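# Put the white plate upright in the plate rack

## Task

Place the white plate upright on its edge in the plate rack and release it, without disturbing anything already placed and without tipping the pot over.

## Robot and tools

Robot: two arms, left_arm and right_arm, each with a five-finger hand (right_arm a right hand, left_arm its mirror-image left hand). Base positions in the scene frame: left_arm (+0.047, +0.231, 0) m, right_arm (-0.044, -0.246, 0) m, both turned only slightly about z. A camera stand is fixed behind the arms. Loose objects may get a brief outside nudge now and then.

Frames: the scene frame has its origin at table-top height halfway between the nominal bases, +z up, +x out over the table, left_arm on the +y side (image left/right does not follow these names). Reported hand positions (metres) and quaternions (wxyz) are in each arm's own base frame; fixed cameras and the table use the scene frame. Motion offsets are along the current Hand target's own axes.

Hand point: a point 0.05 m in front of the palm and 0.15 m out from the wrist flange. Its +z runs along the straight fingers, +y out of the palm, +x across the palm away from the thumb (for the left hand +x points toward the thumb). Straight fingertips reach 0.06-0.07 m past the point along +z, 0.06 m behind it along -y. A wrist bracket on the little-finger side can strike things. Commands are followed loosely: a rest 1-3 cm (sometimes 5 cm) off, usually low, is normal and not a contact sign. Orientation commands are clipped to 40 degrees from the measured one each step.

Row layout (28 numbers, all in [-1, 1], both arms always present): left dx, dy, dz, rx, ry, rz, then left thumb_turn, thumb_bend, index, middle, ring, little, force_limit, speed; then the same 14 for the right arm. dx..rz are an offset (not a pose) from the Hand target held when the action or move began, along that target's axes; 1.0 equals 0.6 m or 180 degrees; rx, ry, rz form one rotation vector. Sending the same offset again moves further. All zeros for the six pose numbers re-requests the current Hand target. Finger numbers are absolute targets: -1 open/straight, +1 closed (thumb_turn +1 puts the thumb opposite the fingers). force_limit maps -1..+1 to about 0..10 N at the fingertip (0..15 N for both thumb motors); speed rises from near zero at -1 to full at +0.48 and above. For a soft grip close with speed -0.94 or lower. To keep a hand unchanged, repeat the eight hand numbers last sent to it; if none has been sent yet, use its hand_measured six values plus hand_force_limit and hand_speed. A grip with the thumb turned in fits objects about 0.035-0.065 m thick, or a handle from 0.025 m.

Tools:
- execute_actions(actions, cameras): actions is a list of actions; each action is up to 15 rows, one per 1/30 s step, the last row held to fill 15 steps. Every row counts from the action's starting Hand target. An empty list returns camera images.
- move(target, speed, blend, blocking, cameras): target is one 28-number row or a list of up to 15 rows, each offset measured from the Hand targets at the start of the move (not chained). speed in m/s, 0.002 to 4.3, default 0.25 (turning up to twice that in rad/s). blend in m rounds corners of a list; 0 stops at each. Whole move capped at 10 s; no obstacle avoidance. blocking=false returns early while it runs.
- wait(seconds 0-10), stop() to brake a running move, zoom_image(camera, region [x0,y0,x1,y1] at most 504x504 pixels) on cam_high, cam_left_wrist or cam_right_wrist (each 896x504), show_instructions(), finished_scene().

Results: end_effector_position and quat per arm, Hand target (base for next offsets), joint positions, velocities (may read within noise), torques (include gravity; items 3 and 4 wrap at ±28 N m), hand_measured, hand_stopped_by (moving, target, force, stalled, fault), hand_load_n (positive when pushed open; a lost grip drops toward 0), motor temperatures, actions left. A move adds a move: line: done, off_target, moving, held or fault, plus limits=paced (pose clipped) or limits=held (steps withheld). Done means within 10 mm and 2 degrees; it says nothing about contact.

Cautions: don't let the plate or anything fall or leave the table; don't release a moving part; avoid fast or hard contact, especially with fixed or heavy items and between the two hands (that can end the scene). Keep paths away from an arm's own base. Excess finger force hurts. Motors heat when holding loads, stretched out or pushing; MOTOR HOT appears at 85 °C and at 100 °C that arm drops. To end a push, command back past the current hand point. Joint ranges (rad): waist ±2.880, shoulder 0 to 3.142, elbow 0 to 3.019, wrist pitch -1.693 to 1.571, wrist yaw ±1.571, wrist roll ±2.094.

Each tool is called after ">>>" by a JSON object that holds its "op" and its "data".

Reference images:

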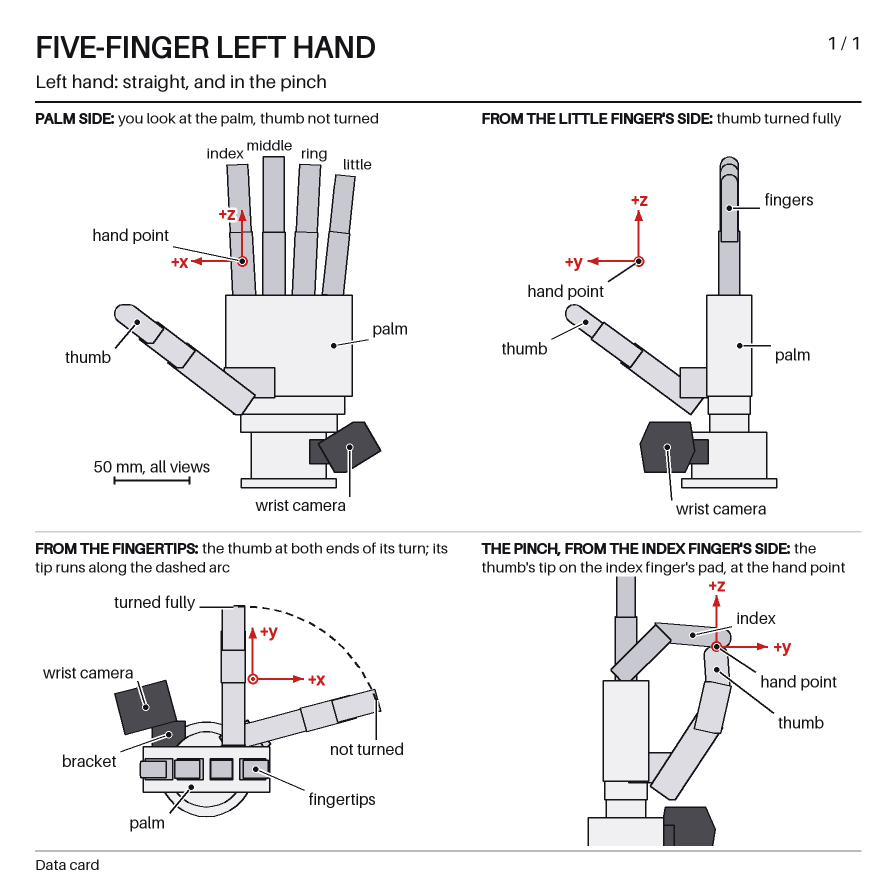

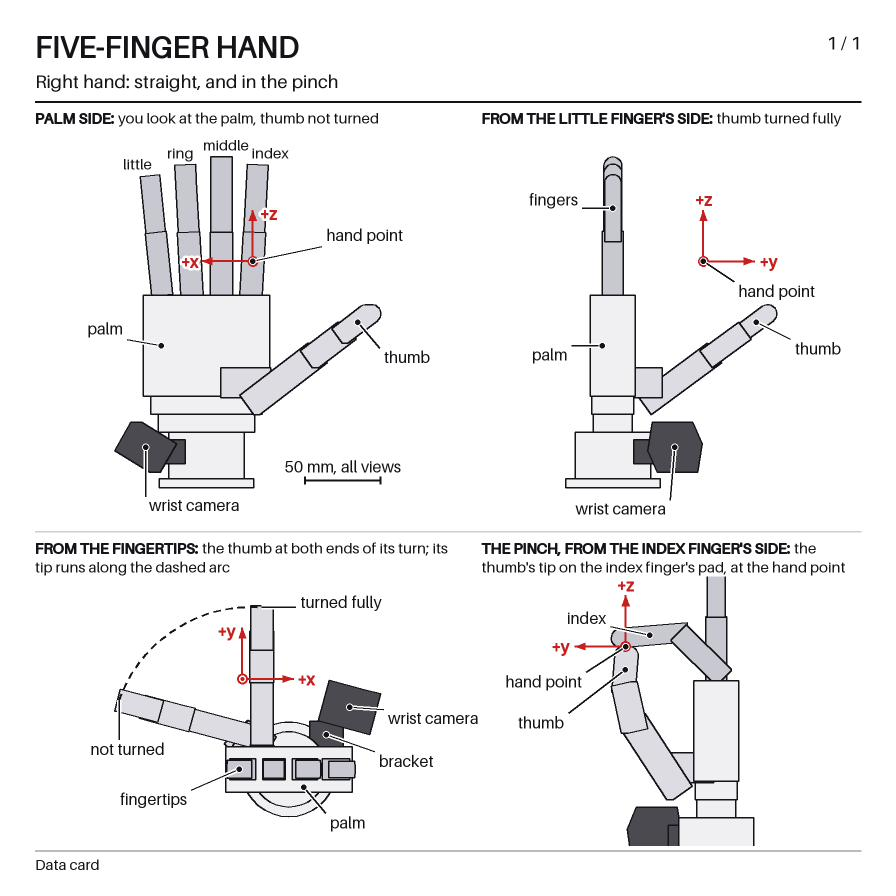

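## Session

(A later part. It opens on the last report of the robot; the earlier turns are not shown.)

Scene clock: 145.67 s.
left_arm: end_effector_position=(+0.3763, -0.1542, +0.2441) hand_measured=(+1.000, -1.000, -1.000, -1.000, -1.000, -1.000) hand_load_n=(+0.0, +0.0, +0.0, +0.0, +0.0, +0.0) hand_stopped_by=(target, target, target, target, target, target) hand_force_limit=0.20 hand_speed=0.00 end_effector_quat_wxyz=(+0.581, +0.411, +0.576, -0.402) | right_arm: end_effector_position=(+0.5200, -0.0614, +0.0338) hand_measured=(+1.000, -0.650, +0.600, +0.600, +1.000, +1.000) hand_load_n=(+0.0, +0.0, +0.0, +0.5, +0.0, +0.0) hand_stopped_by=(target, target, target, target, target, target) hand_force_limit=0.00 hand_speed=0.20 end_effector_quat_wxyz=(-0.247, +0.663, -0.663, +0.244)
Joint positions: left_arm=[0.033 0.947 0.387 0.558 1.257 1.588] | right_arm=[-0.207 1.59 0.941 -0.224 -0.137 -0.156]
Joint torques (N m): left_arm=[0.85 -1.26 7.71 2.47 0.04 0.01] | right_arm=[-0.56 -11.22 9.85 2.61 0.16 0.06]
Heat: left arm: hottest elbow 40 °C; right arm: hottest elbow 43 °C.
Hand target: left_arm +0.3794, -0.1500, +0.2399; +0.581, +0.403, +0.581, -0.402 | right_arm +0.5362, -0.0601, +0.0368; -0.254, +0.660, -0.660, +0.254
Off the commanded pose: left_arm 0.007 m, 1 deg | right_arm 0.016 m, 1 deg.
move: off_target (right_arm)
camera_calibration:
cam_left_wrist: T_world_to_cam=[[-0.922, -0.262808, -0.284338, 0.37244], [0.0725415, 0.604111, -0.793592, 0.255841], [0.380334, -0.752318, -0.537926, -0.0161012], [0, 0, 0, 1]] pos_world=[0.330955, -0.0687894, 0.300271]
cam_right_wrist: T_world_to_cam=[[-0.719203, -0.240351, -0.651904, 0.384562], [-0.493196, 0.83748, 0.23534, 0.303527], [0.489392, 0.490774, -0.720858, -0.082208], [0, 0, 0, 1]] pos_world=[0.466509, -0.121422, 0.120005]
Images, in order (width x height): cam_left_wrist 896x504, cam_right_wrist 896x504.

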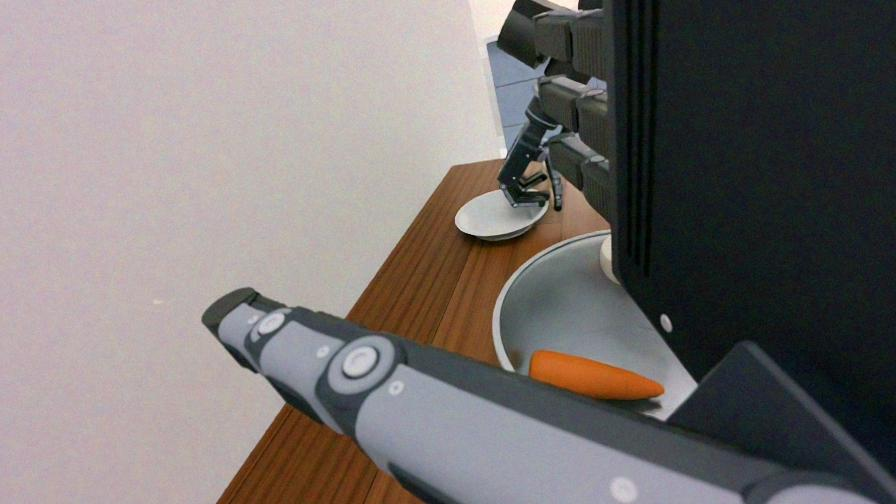

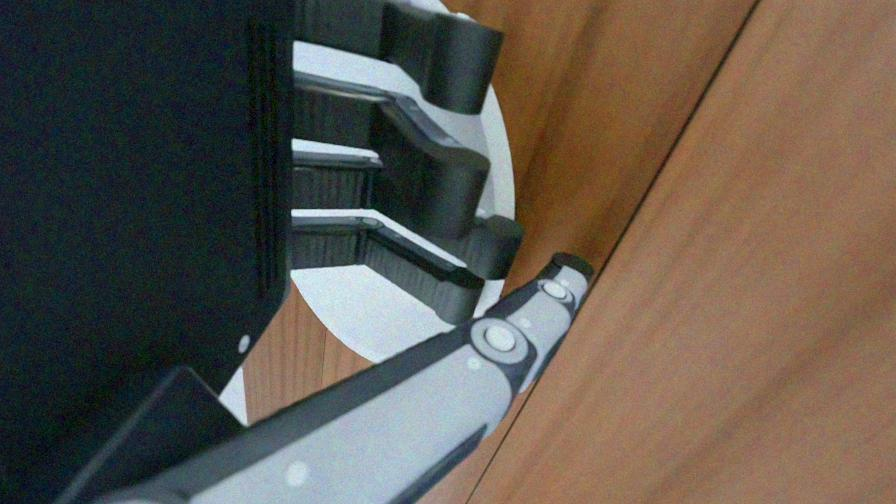

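>>> {"op": "move", "data": {"target": [[0,0,0,0,0,0,1,-1,-1,-1,-1,-1,0.2,0, 0,0,0,0,0,0,1,-0.5,0.6,0.6,1,1,-0.6,0.2],[0,0,0,0,0,0,1,-1,-1,-1,-1,-1,0.2,0, -0.0017,0.0035,0.014,0,0,0,1,-0.5,0.6,0.6,1,1,-0.6,0.2]], "speed": 0.06, "cameras": ["cam_left_wrist","cam_right_wrist"]}}

>>> {"op": "zoom_image", "data": {"camera": "cam_left_wrist", "region": [440, 130, 600, 250]}}

Scene clock: 149.33 s.
left_arm: end_effector_position=(+0.3763, -0.1542, +0.2441) hand_measured=(+1.000, -1.000, -1.000, -1.000, -1.000, -1.000) hand_load_n=(+0.0, +0.0, +0.0, +0.0, +0.0, +0.0) hand_stopped_by=(target, target, target, target, target, target) hand_force_limit=0.20 hand_speed=0.00 end_effector_quat_wxyz=(+0.581, +0.411, +0.576, -0.402) | right_arm: end_effector_position=(+0.5243, -0.0613, +0.0323) hand_measured=(+1.000, -0.500, +0.600, +0.600, +1.000, +1.000) hand_load_n=(+0.0, +0.5, +0.0, -2.5, +0.0, +0.0) hand_stopped_by=(target, target, target, target, target, target) hand_force_limit=-0.60 hand_speed=0.20 end_effector_quat_wxyz=(-0.250, +0.661, -0.662, +0.249)
Joint positions: left_arm=[0.033 0.947 0.387 0.558 1.257 1.588] | right_arm=[-0.205 1.598 0.941 -0.203 -0.135 -0.154]
Joint torques (N m): left_arm=[0.38 -1.2 7.82 2.3 0.06 0.01] | right_arm=[-0.5 -10.23 10.02 2.71 0.17 0.07]
Heat: left arm: hottest elbow 40 °C; right arm: hottest elbow 42 °C.
Hand target: left_arm +0.3794, -0.1500, +0.2399; +0.581, +0.403, +0.581, -0.402 | right_arm +0.5403, -0.0589, +0.0292; -0.254, +0.660, -0.660, +0.254
Off the commanded pose: left_arm 0.007 m, 1 deg | right_arm 0.016 m, 1 deg.
move: off_target (right_arm)
camera_calibration:
cam_left_wrist: T_world_to_cam=[[-0.922, -0.262808, -0.284338, 0.37244], [0.0725415, 0.604111, -0.793592, 0.255841], [0.380334, -0.752318, -0.537926, -0.0161012], [0, 0, 0, 1]] pos_world=[0.330955, -0.0687894, 0.300271]
cam_right_wrist: T_world_to_cam=[[-0.711667, -0.241181, -0.65982, 0.382916], [-0.494974, 0.838645, 0.227322, 0.307307], [0.498528, 0.488371, -0.716214, -0.0906106], [0, 0, 0, 1]] pos_world=[0.46979, -0.121118, 0.117901]
Images, in order (width x height): cam_left_wrist 896x504, cam_right_wrist 896x504.

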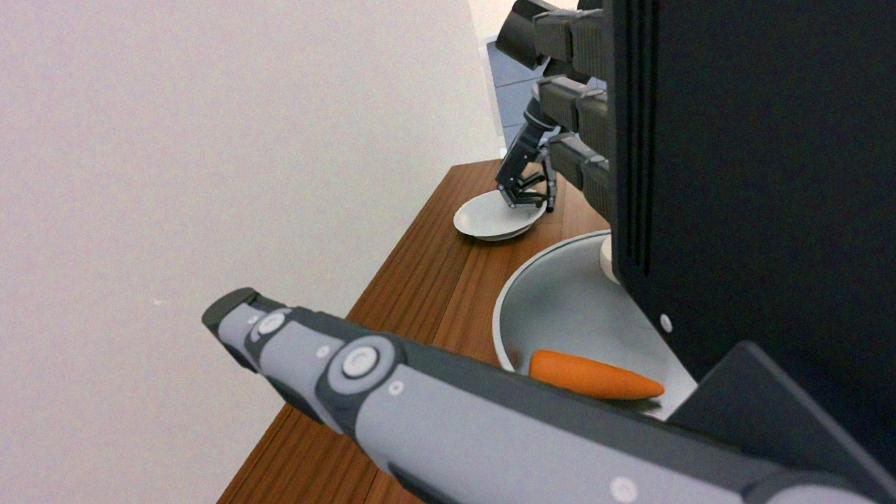

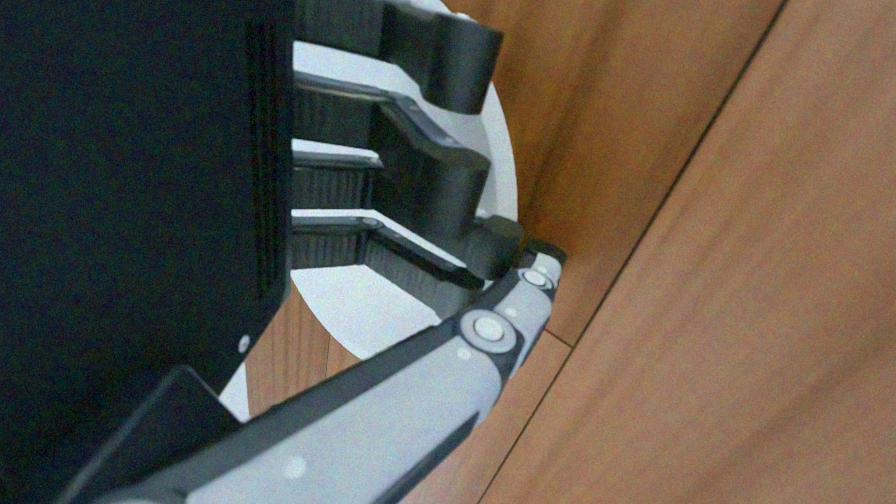

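Scaled by 3.150 from the camera's 896x504 image, which has a finer 1280x720 frame.

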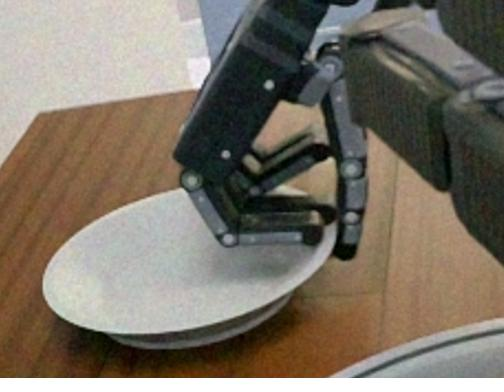

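>>> {"op": "move", "data": {"target": [[0,0,0,0,0,0,1,-1,-1,-1,-1,-1,0.2,0, 0,-0.0045,-0.005,0,0,0,1,-0.1,0.6,0.6,1,1,-0.5,-0.93]], "speed": 0.06, "cameras": ["cam_left_wrist","cam_right_wrist"]}}

>>> {"op": "zoom_image", "data": {"camera": "cam_left_wrist", "region": [440, 130, 600, 250]}}

Scene clock: 151.03 s.
left_arm: end_effector_position=(+0.3763, -0.1542, +0.2441) hand_measured=(+1.000, -1.000, -1.000, -1.000, -1.000, -1.000) hand_load_n=(+0.5, +0.0, +0.0, +0.0, +0.0, +0.0) hand_stopped_by=(target, target, target, target, target, target) hand_force_limit=0.20 hand_speed=0.00 end_effector_quat_wxyz=(+0.581, +0.411, +0.576, -0.402) | right_arm: end_effector_position=(+0.5245, -0.0603, +0.0323) hand_measured=(+1.000, -0.476, +0.600, +0.600, +1.000, +1.000) hand_load_n=(+0.5, +4.0, +0.0, -2.0, +0.0, +0.0) hand_stopped_by=(target, force, target, target, target, target) hand_force_limit=-0.50 hand_speed=-0.93 end_effector_quat_wxyz=(-0.250, +0.662, -0.662, +0.249)
Joint positions: left_arm=[0.033 0.947 0.387 0.558 1.257 1.588] | right_arm=[-0.203 1.598 0.941 -0.203 -0.135 -0.153]
Joint torques (N m): left_arm=[0.32 -1.2 7.75 2.4 0.04 0] | right_arm=[-0.62 -10.87 10.4 2.17 0.18 0.08]
Heat: left arm: hottest elbow 39 °C; right arm: hottest elbow 42 °C.
Hand target: left_arm +0.3794, -0.1500, +0.2399; +0.581, +0.403, +0.581, -0.402 | right_arm +0.5402, -0.0590, +0.0332; -0.254, +0.660, -0.660, +0.254
Off the commanded pose: left_arm 0.007 m, 1 deg | right_arm 0.016 m, 1 deg.
move: off_target (right_arm)
camera_calibration:
cam_left_wrist: T_world_to_cam=[[-0.922, -0.262808, -0.284338, 0.37244], [0.0725415, 0.604111, -0.793592, 0.255841], [0.380334, -0.752318, -0.537926, -0.0161012], [0, 0, 0, 1]] pos_world=[0.330955, -0.0687894, 0.300271]
cam_right_wrist: T_world_to_cam=[[-0.711304, -0.242133, -0.659862, 0.382995], [-0.496308, 0.837787, 0.227578, 0.307146], [0.49772, 0.489372, -0.716094, -0.0906633], [0, 0, 0, 1]] pos_world=[0.46999, -0.120219, 0.117901]
Images, in order (width x height): cam_left_wrist 896x504, cam_right_wrist 896x504.

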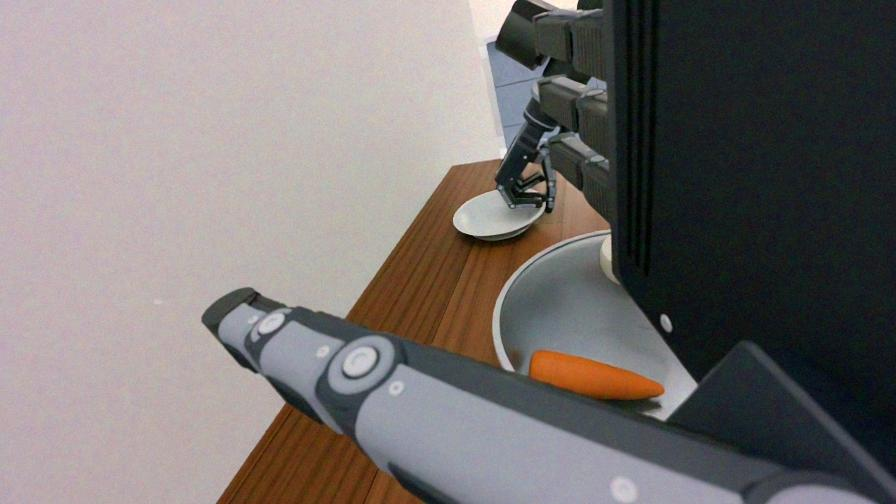

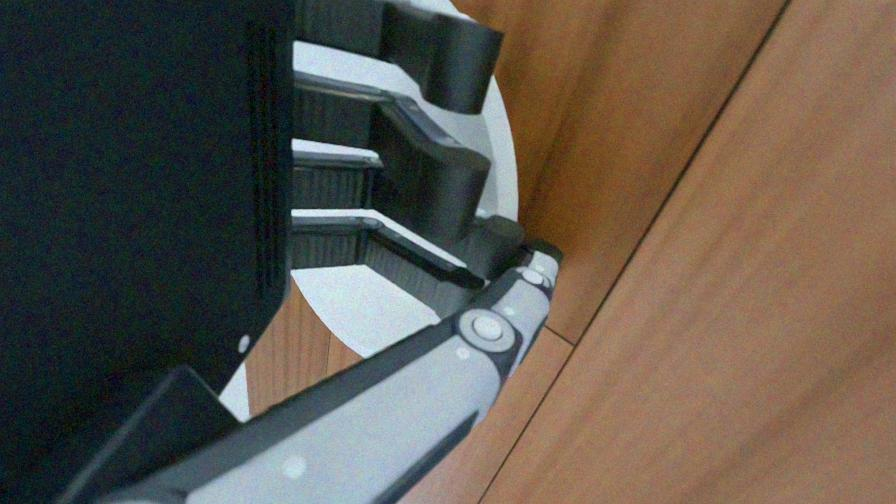

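Scaled by 3.150 from the camera's 896x504 image, which has a finer 1280x720 frame.

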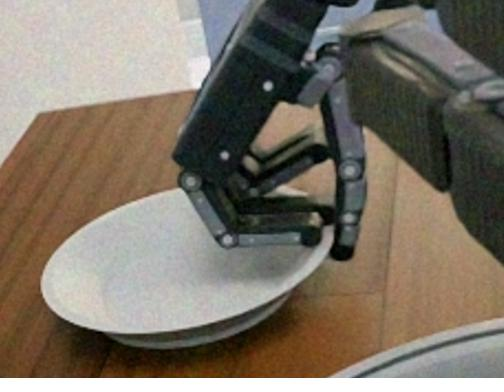

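>>> {"op": "move", "data": {"target": [[0,0,0,0,0,0,1,-1,-1,-1,-1,-1,0.2,0, 0,0,0,0,0,0,1,-0.12,0.53,0.6,1,1,-0.15,-0.93]], "speed": 0.06, "cameras": ["cam_left_wrist","cam_right_wrist"]}}

>>> {"op": "zoom_image", "data": {"camera": "cam_left_wrist", "region": [440, 130, 600, 250]}}

>>> {"op": "zoom_image", "data": {"camera": "cam_right_wrist", "region": [340, 100, 640, 360]}}

Scene clock: 154.70 s.
left_arm: end_effector_position=(+0.3763, -0.1542, +0.2441) hand_measured=(+1.000, -1.000, -1.000, -1.000, -1.000, -1.000) hand_load_n=(+0.0, +0.0, +0.0, +0.0, +0.0, +0.0) hand_stopped_by=(target, target, target, target, target, target) hand_force_limit=0.20 hand_speed=0.00 end_effector_quat_wxyz=(+0.581, +0.411, +0.576, -0.402) | right_arm: end_effector_position=(+0.5255, -0.0601, +0.0332) hand_measured=(+1.000, -0.470, +0.530, +0.600, +1.000, +1.000) hand_load_n=(+0.5, +6.0, -3.0, -0.5, +0.0, +0.0) hand_stopped_by=(target, force, target, target, target, target) hand_force_limit=-0.15 hand_speed=-0.93 end_effector_quat_wxyz=(-0.251, +0.660, -0.662, +0.249)
Joint positions: left_arm=[0.033 0.947 0.387 0.558 1.257 1.588] | right_arm=[-0.203 1.598 0.943 -0.203 -0.135 -0.149]
Joint torques (N m): left_arm=[0.38 -1.32 7.66 2.28 0.03 -0.01] | right_arm=[-0.56 -10.87 10.33 2.21 0.16 0.03]
Heat: left arm: hottest elbow 39 °C; right arm: hottest elbow 42 °C.
Hand target: left_arm +0.3794, -0.1500, +0.2399; +0.581, +0.403, +0.581, -0.402 | right_arm +0.5403, -0.0589, +0.0333; -0.254, +0.660, -0.660, +0.254
Off the commanded pose: left_arm 0.007 m, 1 deg | right_arm 0.015 m, 1 deg.
move: off_target (right_arm)
camera_calibration:
cam_left_wrist: T_world_to_cam=[[-0.922, -0.262808, -0.284338, 0.37244], [0.0725415, 0.604111, -0.793592, 0.255841], [0.380334, -0.752318, -0.537926, -0.0161012], [0, 0, 0, 1]] pos_world=[0.330955, -0.0687894, 0.300271]
cam_right_wrist: T_world_to_cam=[[-0.710741, -0.238958, -0.661624, 0.384325], [-0.494427, 0.838727, 0.228209, 0.306319], [0.500389, 0.489322, -0.714265, -0.0920859], [0, 0, 0, 1]] pos_world=[0.470687, -0.120021, 0.1186]
Images, in order (width x height): cam_left_wrist 896x504, cam_right_wrist 896x504.

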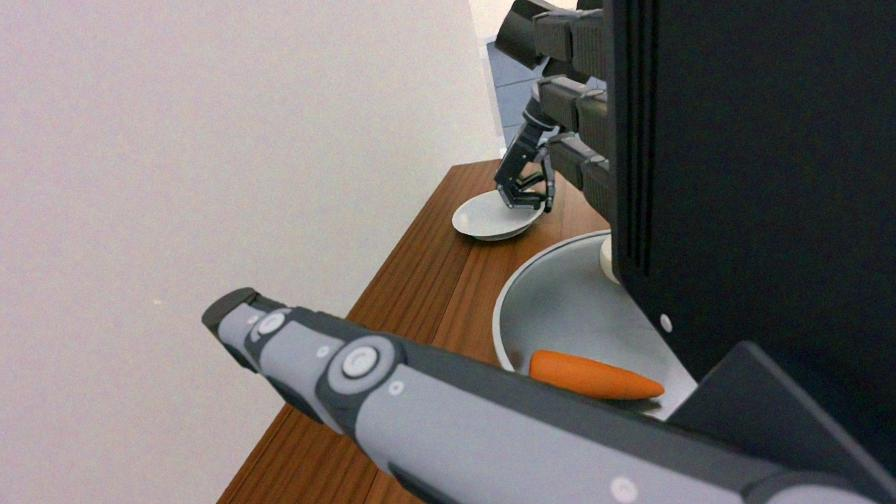

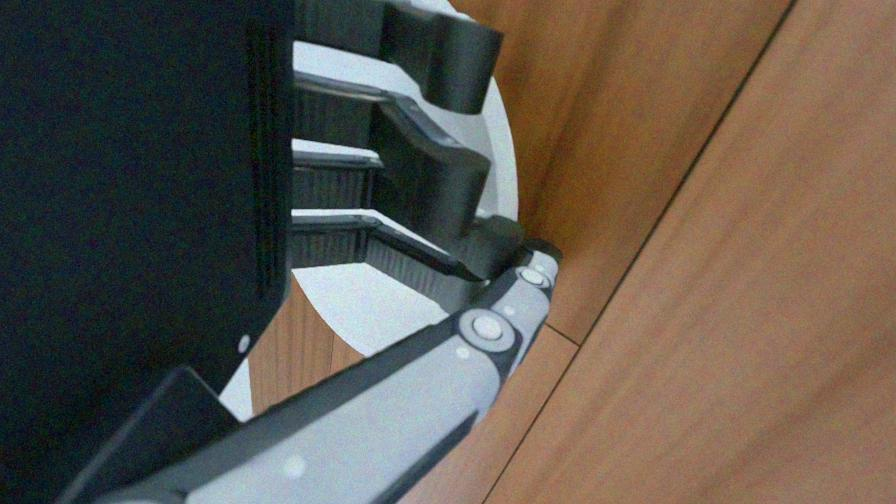

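Scaled by 3.150 from the camera's 896x504 image, which has a finer 1280x720 frame.

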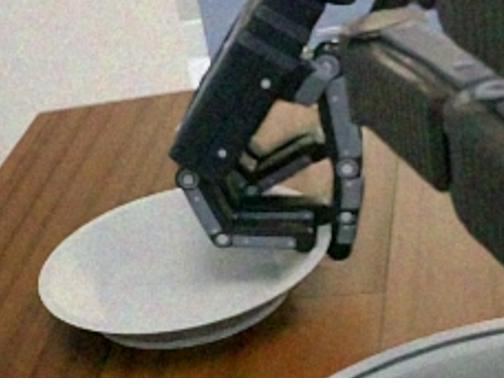

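Scaled by 1.680 from the camera's 896x504 image, which has a finer 1280x720 frame.

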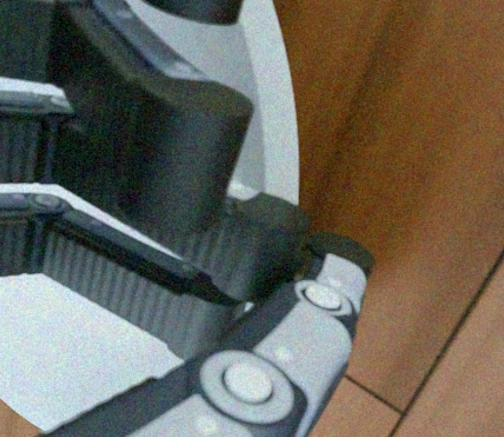

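>>> {"op": "move", "data": {"target": [[0,0,0,0,0,0,1,-1,-1,-1,-1,-1,0.2,0, 0,-0.0457,-0.0755,0,0,0,1,-0.12,0.53,0.6,1,1,-0.15,-0.93]], "speed": 0.08, "cameras": ["cam_left_wrist","cam_right_wrist"]}}

>>> {"op": "zoom_image", "data": {"camera": "cam_left_wrist", "region": [440, 110, 600, 260]}}

Scene clock: 157.53 s.
left_arm: end_effector_position=(+0.3763, -0.1542, +0.2441) hand_measured=(+1.000, -1.000, -1.000, -1.000, -1.000, -1.000) hand_load_n=(+0.0, +0.0, +0.0, +0.0, +0.0, +0.0) hand_stopped_by=(target, target, target, target, target, target) hand_force_limit=0.20 hand_speed=0.00 end_effector_quat_wxyz=(+0.581, +0.411, +0.576, -0.402) | right_arm: end_effector_position=(+0.5114, -0.0573, +0.0597) hand_measured=(+1.000, -0.470, +0.530, +0.600, +1.000, +1.000) hand_load_n=(+1.0, +5.0, +0.0, -1.0, +0.0, +0.0) hand_stopped_by=(target, force, target, target, target, target) hand_force_limit=-0.15 hand_speed=-0.93 end_effector_quat_wxyz=(-0.242, +0.663, -0.667, +0.236)
Joint positions: left_arm=[0.033 0.947 0.387 0.558 1.257 1.588] | right_arm=[-0.203 1.533 0.962 -0.321 -0.135 -0.149]
Joint torques (N m): left_arm=[0.79 -1.2 7.8 2.26 0.02 -0.02] | right_arm=[-0.91 -13.27 11.95 1.13 0.06 -0.01]
Heat: left arm: hottest elbow 39 °C; right arm: hottest elbow 43 °C.
Hand target: left_arm +0.3794, -0.1500, +0.2399; +0.581, +0.403, +0.581, -0.402 | right_arm +0.5304, -0.0590, +0.0853; -0.254, +0.660, -0.660, +0.254
Off the commanded pose: left_arm 0.007 m, 1 deg | right_arm 0.032 m, 3 deg.
move: off_target (right_arm)
camera_calibration:
cam_left_wrist: T_world_to_cam=[[-0.922, -0.262808, -0.284338, 0.37244], [0.0725415, 0.604111, -0.793592, 0.255841], [0.380334, -0.752318, -0.537926, -0.0161012], [0, 0, 0, 1]] pos_world=[0.330955, -0.0687894, 0.300271]
cam_right_wrist: T_world_to_cam=[[-0.732162, -0.234515, -0.639486, 0.402402], [-0.486539, 0.837107, 0.250063, 0.285477], [0.476675, 0.494221, -0.726998, -0.0543764], [0, 0, 0, 1]] pos_world=[0.459439, -0.117732, 0.146412]
Images, in order (width x height): cam_left_wrist 896x504, cam_right_wrist 896x504.

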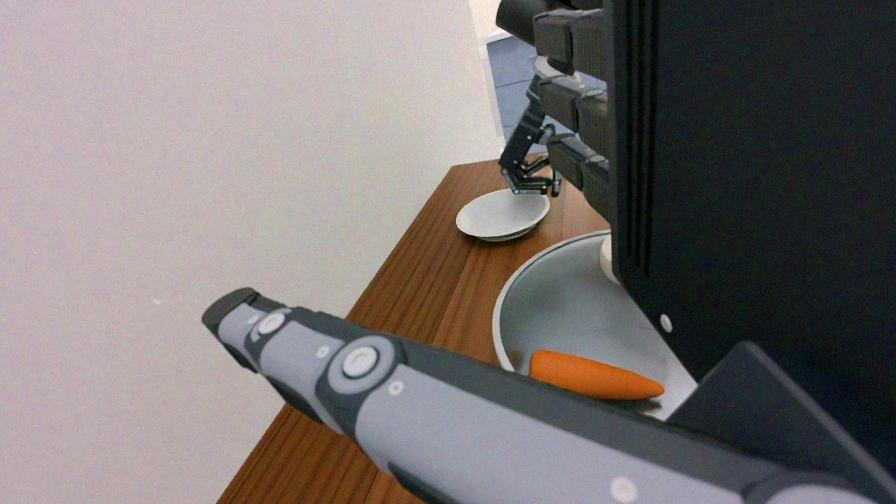

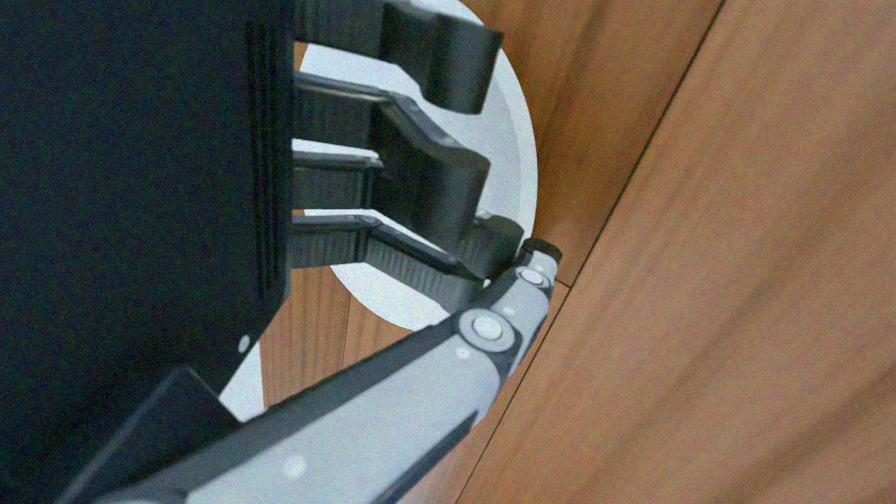

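Scaled by 3.150 from the camera's 896x504 image, which has a finer 1280x720 frame.

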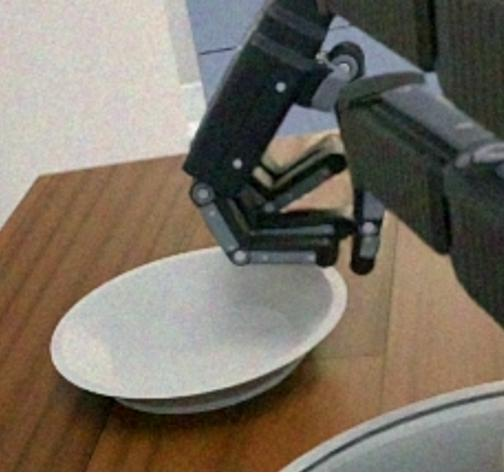

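>>> {"op": "move", "data": {"target": [[0,0,0,0,0,0,1,-1,-1,1,1,1,0.2,0.2, 0,-0.0522,-0.1325,0,0,0,1,-0.5,0.2,0.2,1,1,0,0],[-0.05,-0.008,0.264,-0.15,0.112,-0.238,1,-1,-1,1,1,1,0.2,0.2, 0.085,-0.098,-0.259,0.2284,-0.1622,-0.0823,1,-0.5,0.2,0.2,1,1,0,0],[0.1167,-0.0123,0.527,-0.300,0.2247,-0.476,1,-1,-1,1,1,1,0.2,0.2, 0.085,-0.098,-0.259,0.2284,-0.1622,-0.0823,1,-0.5,0.2,0.2,1,1,0,0]], "speed": [0.1,0.25,0.25], "blend": [0,0.03,0], "cameras": ["all"]}}

Scene clock: 201.60 s.
left_arm: end_effector_position=(+0.4812, -0.4340, +0.1702) hand_measured=(+1.000, -1.000, -1.000, +1.000, +1.000, +1.000) hand_load_n=(+0.0, +0.0, +0.5, +0.0, +0.0, +0.0) hand_stopped_by=(target, target, target, target, target, target) hand_force_limit=0.20 hand_speed=0.20 end_effector_quat_wxyz=(+0.071, -0.251, +0.933, -0.248) | right_arm: end_effector_position=(+0.4688, -0.1058, +0.2469) hand_measured=(+1.000, -0.500, +0.200, +0.200, +1.000, +1.000) hand_load_n=(+0.0, +0.0, +0.0, -0.5, +0.0, +0.0) hand_stopped_by=(target, target, target, target, target, target) hand_force_limit=0.00 hand_speed=0.00 end_effector_quat_wxyz=(-0.585, +0.651, -0.355, +0.328)
Joint positions: left_arm=[-0.666 1.876 1.779 -0.979 0.178 0.335] | right_arm=[-0.615 1.298 0.842 0.2 -1.165 -0.247]
Joint torques (N m): left_arm=[-1.03 -16.44 12.59 0.88 0.29 -0.04] | right_arm=[-1.9 -8.18 8.51 2.86 -0.34 0.07]
Heat: left arm: hottest elbow 39 °C; right arm: hottest elbow 46 °C.
Hand target: left_arm +0.4835, -0.4485, +0.1696; +0.066, -0.251, +0.933, -0.249 | right_arm +0.4698, -0.1101, +0.2398; -0.587, +0.648, -0.359, +0.325
Off the commanded pose: left_arm 0.015 m, 1 deg | right_arm 0.008 m, 1 deg.
move: off_target (left_arm)
camera_calibration:
cam_left_wrist: T_world_to_cam=[[0.165265, -0.829179, 0.533995, -0.533797], [-0.942394, 0.0268954, 0.333423, 0.40464], [-0.290829, -0.558336, -0.776968, 0.141721], [0, 0, 0, 1]] pos_world=[0.510765, -0.374368, 0.260241]
cam_right_wrist: T_world_to_cam=[[0.0746055, -0.252472, -0.964724, 0.179769], [-0.883767, 0.431401, -0.181244, 0.508343], [0.461942, 0.866113, -0.190941, 0.0399709], [0, 0, 0, 1]] pos_world=[0.417381, -0.208532, 0.273194]

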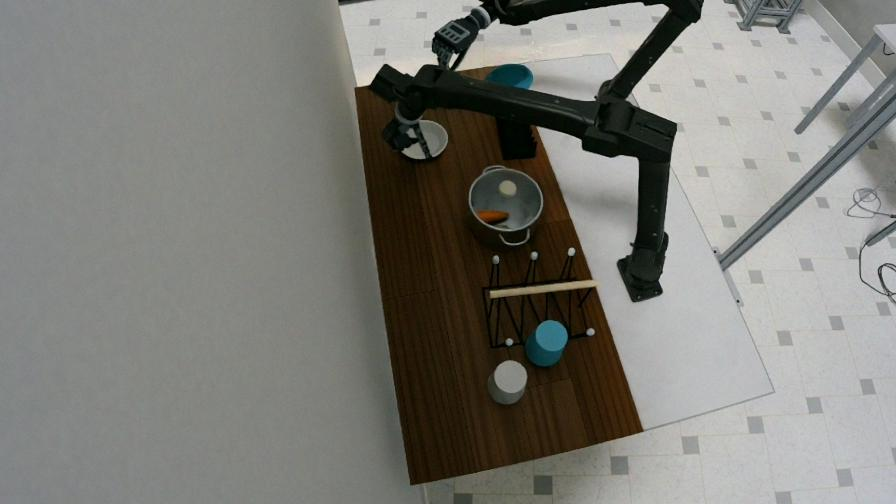

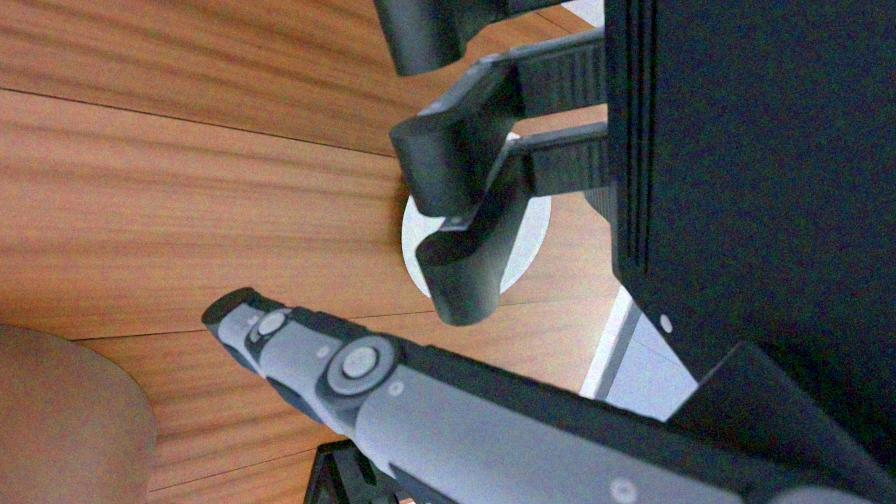

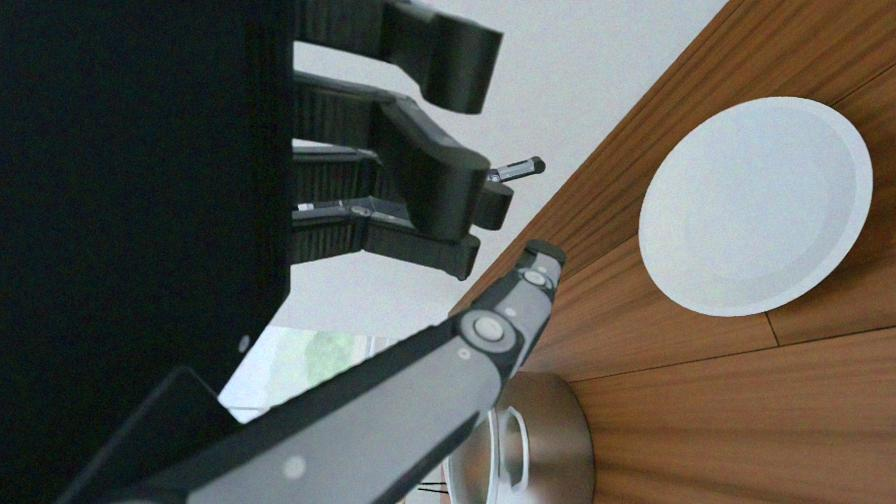

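>>> {"op": "zoom_image", "data": {"camera": "cam_left_wrist", "region": [380, 80, 660, 340]}}

>>> {"op": "zoom_image", "data": {"camera": "cam_high", "region": [340, 0, 600, 200]}}

Scaled by 1.800 from the camera's 896x504 image, which has a finer 1280x720 frame.

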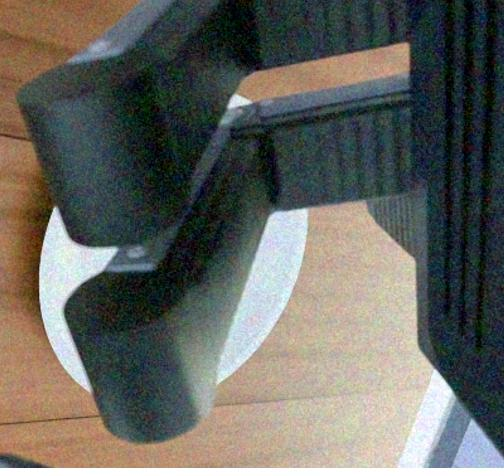

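Scaled by 1.938 from the camera's 896x504 image, which has a finer 1280x720 frame.

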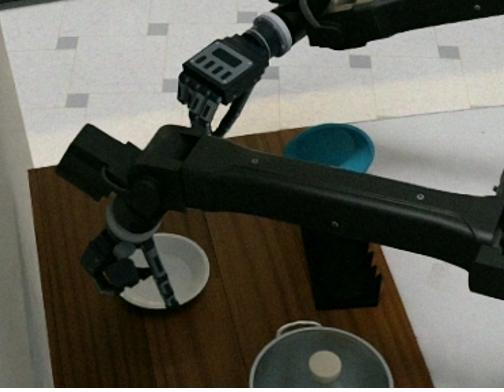

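>>> {"op": "move", "data": {"target": [0.0033,0.0533,0.1039,0,0,0,1,-1,-1,1,1,1,0.2,0.2, 0,0,0,0,0,0,1,-0.5,0.2,0.2,1,1,0,0], "speed": 0.15, "cameras": ["cam_left_wrist","cam_right_wrist"]}}

>>> {"op": "zoom_image", "data": {"camera": "cam_right_wrist", "region": [500, 60, 896, 340]}}

Scene clock: 208.73 s.
left_arm: end_effector_position=(+0.4853, -0.4410, +0.1111) hand_measured=(+1.000, -1.000, -1.000, +1.000, +1.000, +1.000) hand_load_n=(+0.0, +0.0, +0.0, +0.0, +0.0, +0.0) hand_stopped_by=(target, target, target, target, target, target) hand_force_limit=0.20 hand_speed=0.20 end_effector_quat_wxyz=(+0.070, -0.251, +0.933, -0.249) | right_arm: end_effector_position=(+0.4688, -0.1058, +0.2469) hand_measured=(+1.000, -0.500, +0.200, +0.200, +1.000, +1.000) hand_load_n=(+0.0, +0.0, +0.0, +0.0, +0.0, +0.0) hand_stopped_by=(target, target, target, target, target, target) hand_force_limit=0.00 hand_speed=0.00 end_effector_quat_wxyz=(-0.585, +0.651, -0.355, +0.328)
Joint positions: left_arm=[-0.67 1.923 1.691 -0.844 0.178 0.33] | right_arm=[-0.615 1.298 0.842 0.2 -1.165 -0.247]
Joint torques (N m): left_arm=[-1.44 -18.32 9.29 2.09 0.2 -0.02] | right_arm=[-1.85 -8.29 8.53 2.86 -0.35 0.07]
Heat: left arm: hottest elbow 40 °C; right arm: hottest elbow 46 °C.
Hand target: left_arm +0.4833, -0.4526, +0.0997; +0.066, -0.251, +0.933, -0.249 | right_arm +0.4698, -0.1101, +0.2398; -0.587, +0.648, -0.359, +0.325
Off the commanded pose: left_arm 0.016 m, 0 deg | right_arm 0.008 m, 1 deg.
move: off_target (left_arm)
camera_calibration:
cam_left_wrist: T_world_to_cam=[[0.165269, -0.828327, 0.535313, -0.508473], [-0.942051, 0.0280799, 0.334293, 0.428561], [-0.291936, -0.55954, -0.775686, 0.0928401], [0, 0, 0, 1]] pos_world=[0.514864, -0.381268, 0.200942]
cam_right_wrist: T_world_to_cam=[[0.0746055, -0.252472, -0.964724, 0.179769], [-0.883767, 0.431401, -0.181244, 0.508343], [0.461942, 0.866113, -0.190941, 0.0399709], [0, 0, 0, 1]] pos_world=[0.417381, -0.208532, 0.273194]
Images, in order (width x height): cam_left_wrist 896x504, cam_right_wrist 896x504.

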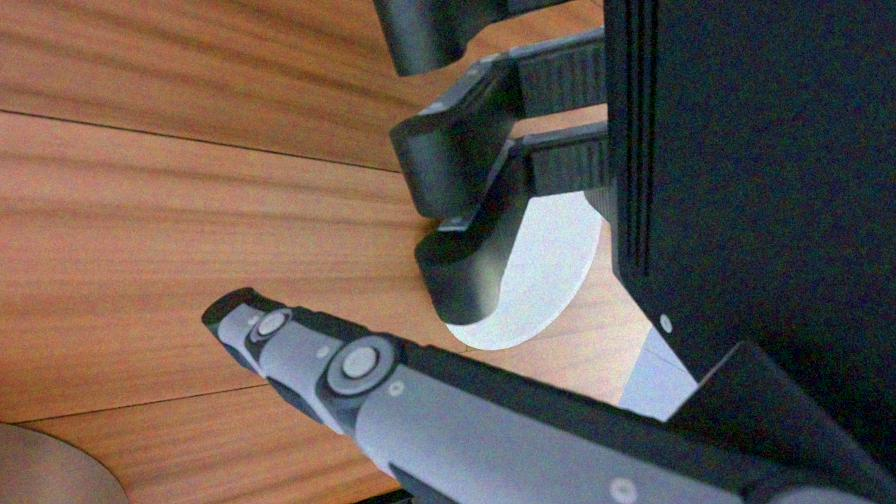

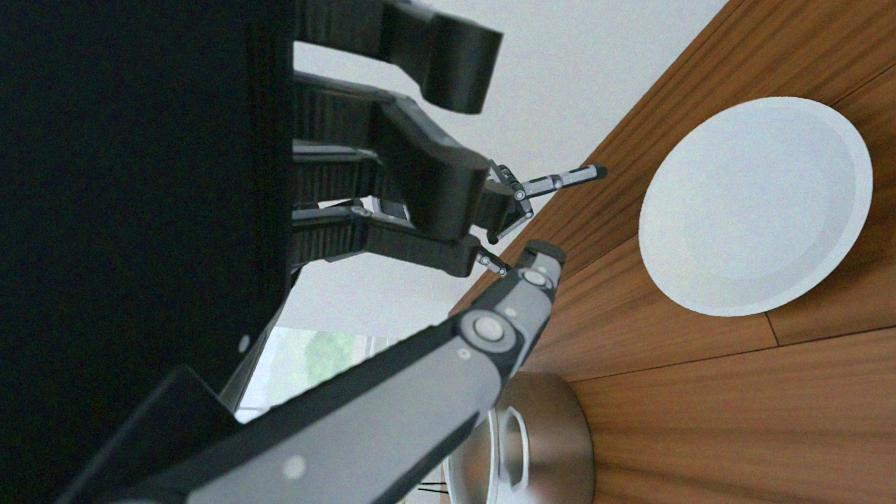

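Scaled by 1.273 from the camera's 896x504 image, which has a finer 1280x720 frame.

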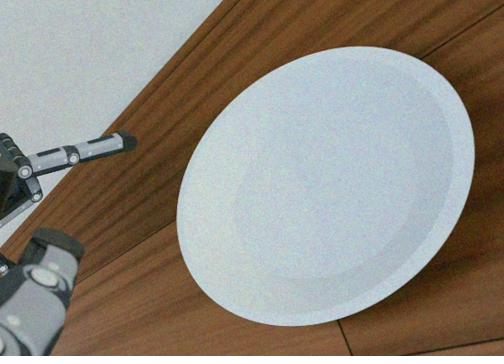

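>>> {"op": "move", "data": {"target": [0.0108,0.0063,0.0349,0,0,0,1,-1,-1,1,1,1,0.2,0.2, 0,0,0,0,0,0,1,-0.5,0.2,0.2,1,1,0,0], "speed": 0.15, "cameras": ["cam_left_wrist","cam_right_wrist"]}}

>>> {"op": "zoom_image", "data": {"camera": "cam_right_wrist", "region": [500, 60, 896, 340]}}

Scene clock: 211.90 s.
left_arm: end_effector_position=(+0.4840, -0.4534, +0.0987) hand_measured=(+1.000, -1.000, -1.000, +1.000, +1.000, +1.000) hand_load_n=(+0.0, +0.0, +0.0, +0.0, +0.0, -0.5) hand_stopped_by=(target, target, target, target, target, target) hand_force_limit=0.20 hand_speed=0.20 end_effector_quat_wxyz=(+0.073, -0.248, +0.932, -0.255) | right_arm: end_effector_position=(+0.4688, -0.1058, +0.2469) hand_measured=(+1.000, -0.500, +0.200, +0.200, +1.000, +1.000) hand_load_n=(+0.0, +0.0, +0.0, +0.0, +0.5, +0.0) hand_stopped_by=(target, target, target, target, target, target) hand_force_limit=0.00 hand_speed=0.00 end_effector_quat_wxyz=(-0.585, +0.651, -0.355, +0.328)
Joint positions: left_arm=[-0.686 1.941 1.682 -0.802 0.174 0.319] | right_arm=[-0.615 1.298 0.842 0.2 -1.165 -0.247]
Joint torques (N m): left_arm=[-0.79 -17.61 8.72 2.02 0.1 -0.03] | right_arm=[-1.79 -8.23 8.54 2.82 -0.35 0.06]
Heat: left arm: hottest elbow 40 °C; right arm: hottest elbow 45 °C.
Hand target: left_arm +0.4812, -0.4620, +0.0794; +0.066, -0.251, +0.933, -0.249 | right_arm +0.4698, -0.1101, +0.2398; -0.587, +0.648, -0.359, +0.325
Off the commanded pose: left_arm 0.021 m, 1 deg | right_arm 0.008 m, 1 deg.
move: off_target (left_arm)
camera_calibration:
cam_left_wrist: T_world_to_cam=[[0.157249, -0.823786, 0.544656, -0.50683], [-0.945025, 0.0345936, 0.325164, 0.437153], [-0.286707, -0.565845, -0.773058, 0.0702848], [0, 0, 0, 1]] pos_world=[0.51297, -0.392871, 0.188236]
cam_right_wrist: T_world_to_cam=[[0.0746055, -0.252472, -0.964724, 0.179769], [-0.883767, 0.431401, -0.181244, 0.508343], [0.461942, 0.866113, -0.190941, 0.0399709], [0, 0, 0, 1]] pos_world=[0.417381, -0.208532, 0.273194]
Images, in order (width x height): cam_left_wrist 896x504, cam_right_wrist 896x504.

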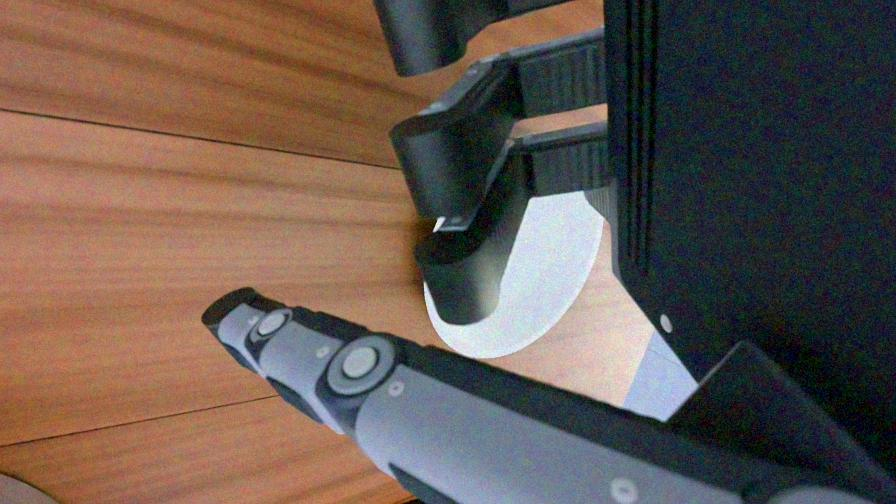

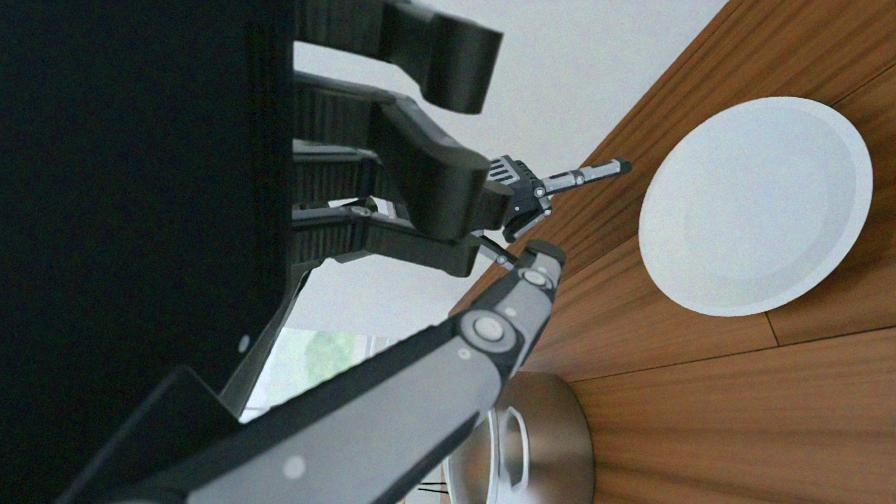

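Scaled by 1.273 from the camera's 896x504 image, which has a finer 1280x720 frame.

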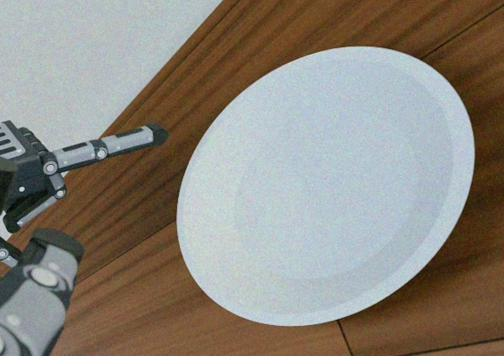

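>>> {"op": "move", "data": {"target": [0,0.0183,0.0318,0,0,0,1,-1,-1,1,1,1,0.2,0.2, 0,0,0,0,0,0,1,-0.5,0.2,0.2,1,1,0,0], "speed": 0.08, "cameras": ["cam_right_wrist"]}}

>>> {"op": "zoom_image", "data": {"camera": "cam_right_wrist", "region": [500, 60, 896, 340]}}

Scene clock: 213.67 s.
left_arm: end_effector_position=(+0.4845, -0.4539, +0.0768) hand_measured=(+1.000, -1.000, -1.000, +1.000, +1.000, +1.000) hand_load_n=(+0.0, +0.0, +0.0, +0.0, +0.0, +0.0) hand_stopped_by=(target, target, target, target, target, target) hand_force_limit=0.20 hand_speed=0.20 end_effector_quat_wxyz=(+0.073, -0.248, +0.932, -0.255) | right_arm: end_effector_position=(+0.4688, -0.1058, +0.2469) hand_measured=(+1.000, -0.500, +0.200, +0.200, +1.000, +1.000) hand_load_n=(-0.5, +0.0, +0.0, +0.0, +0.0, +0.0) hand_stopped_by=(target, target, target, target, target, target) hand_force_limit=0.00 hand_speed=0.00 end_effector_quat_wxyz=(-0.585, +0.651, -0.355, +0.328)
Joint positions: left_arm=[-0.686 1.959 1.651 -0.752 0.174 0.318] | right_arm=[-0.615 1.298 0.842 0.2 -1.165 -0.247]
Joint torques (N m): left_arm=[-0.79 -18.02 8.7 2.11 0.09 -0.04] | right_arm=[-1.9 -8.23 8.59 2.81 -0.35 0.06]
Heat: left arm: hottest elbow 40 °C; right arm: hottest elbow 45 °C.
Hand target: left_arm +0.4812, -0.4620, +0.0575; +0.066, -0.251, +0.933, -0.249 | right_arm +0.4698, -0.1101, +0.2398; -0.587, +0.648, -0.359, +0.325
Off the commanded pose: left_arm 0.021 m, 1 deg | right_arm 0.008 m, 1 deg.
move: off_target (left_arm)
camera_calibration:
cam_right_wrist: T_world_to_cam=[[0.0746055, -0.252472, -0.964724, 0.179769], [-0.883767, 0.431401, -0.181244, 0.508343], [0.461942, 0.866113, -0.190941, 0.0399709], [0, 0, 0, 1]] pos_world=[0.417381, -0.208532, 0.273194]
Images, in order (width x height): cam_right_wrist 896x504.

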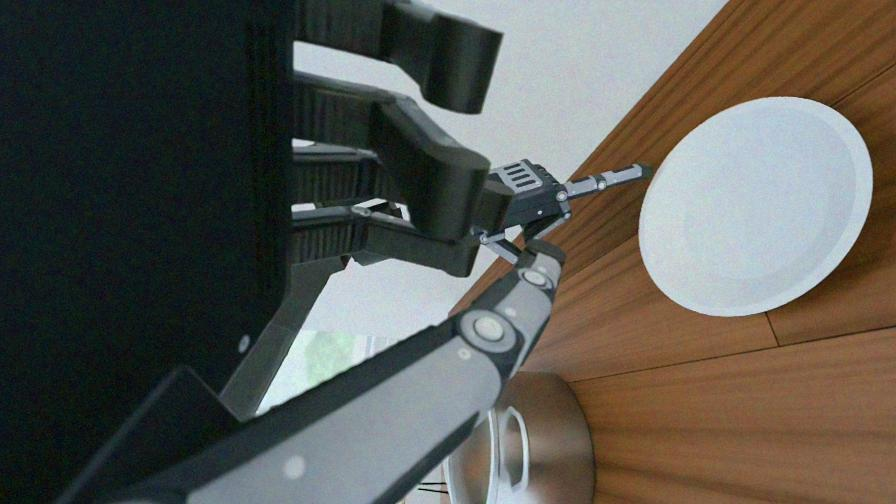

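Scaled by 1.273 from the camera's 896x504 image, which has a finer 1280x720 frame.

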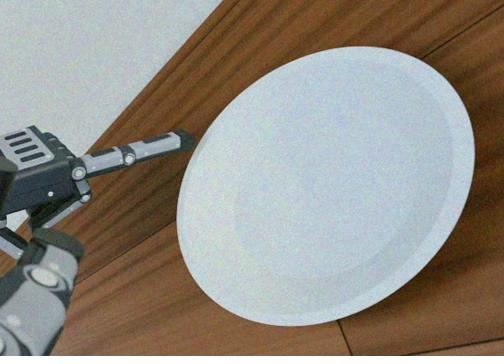

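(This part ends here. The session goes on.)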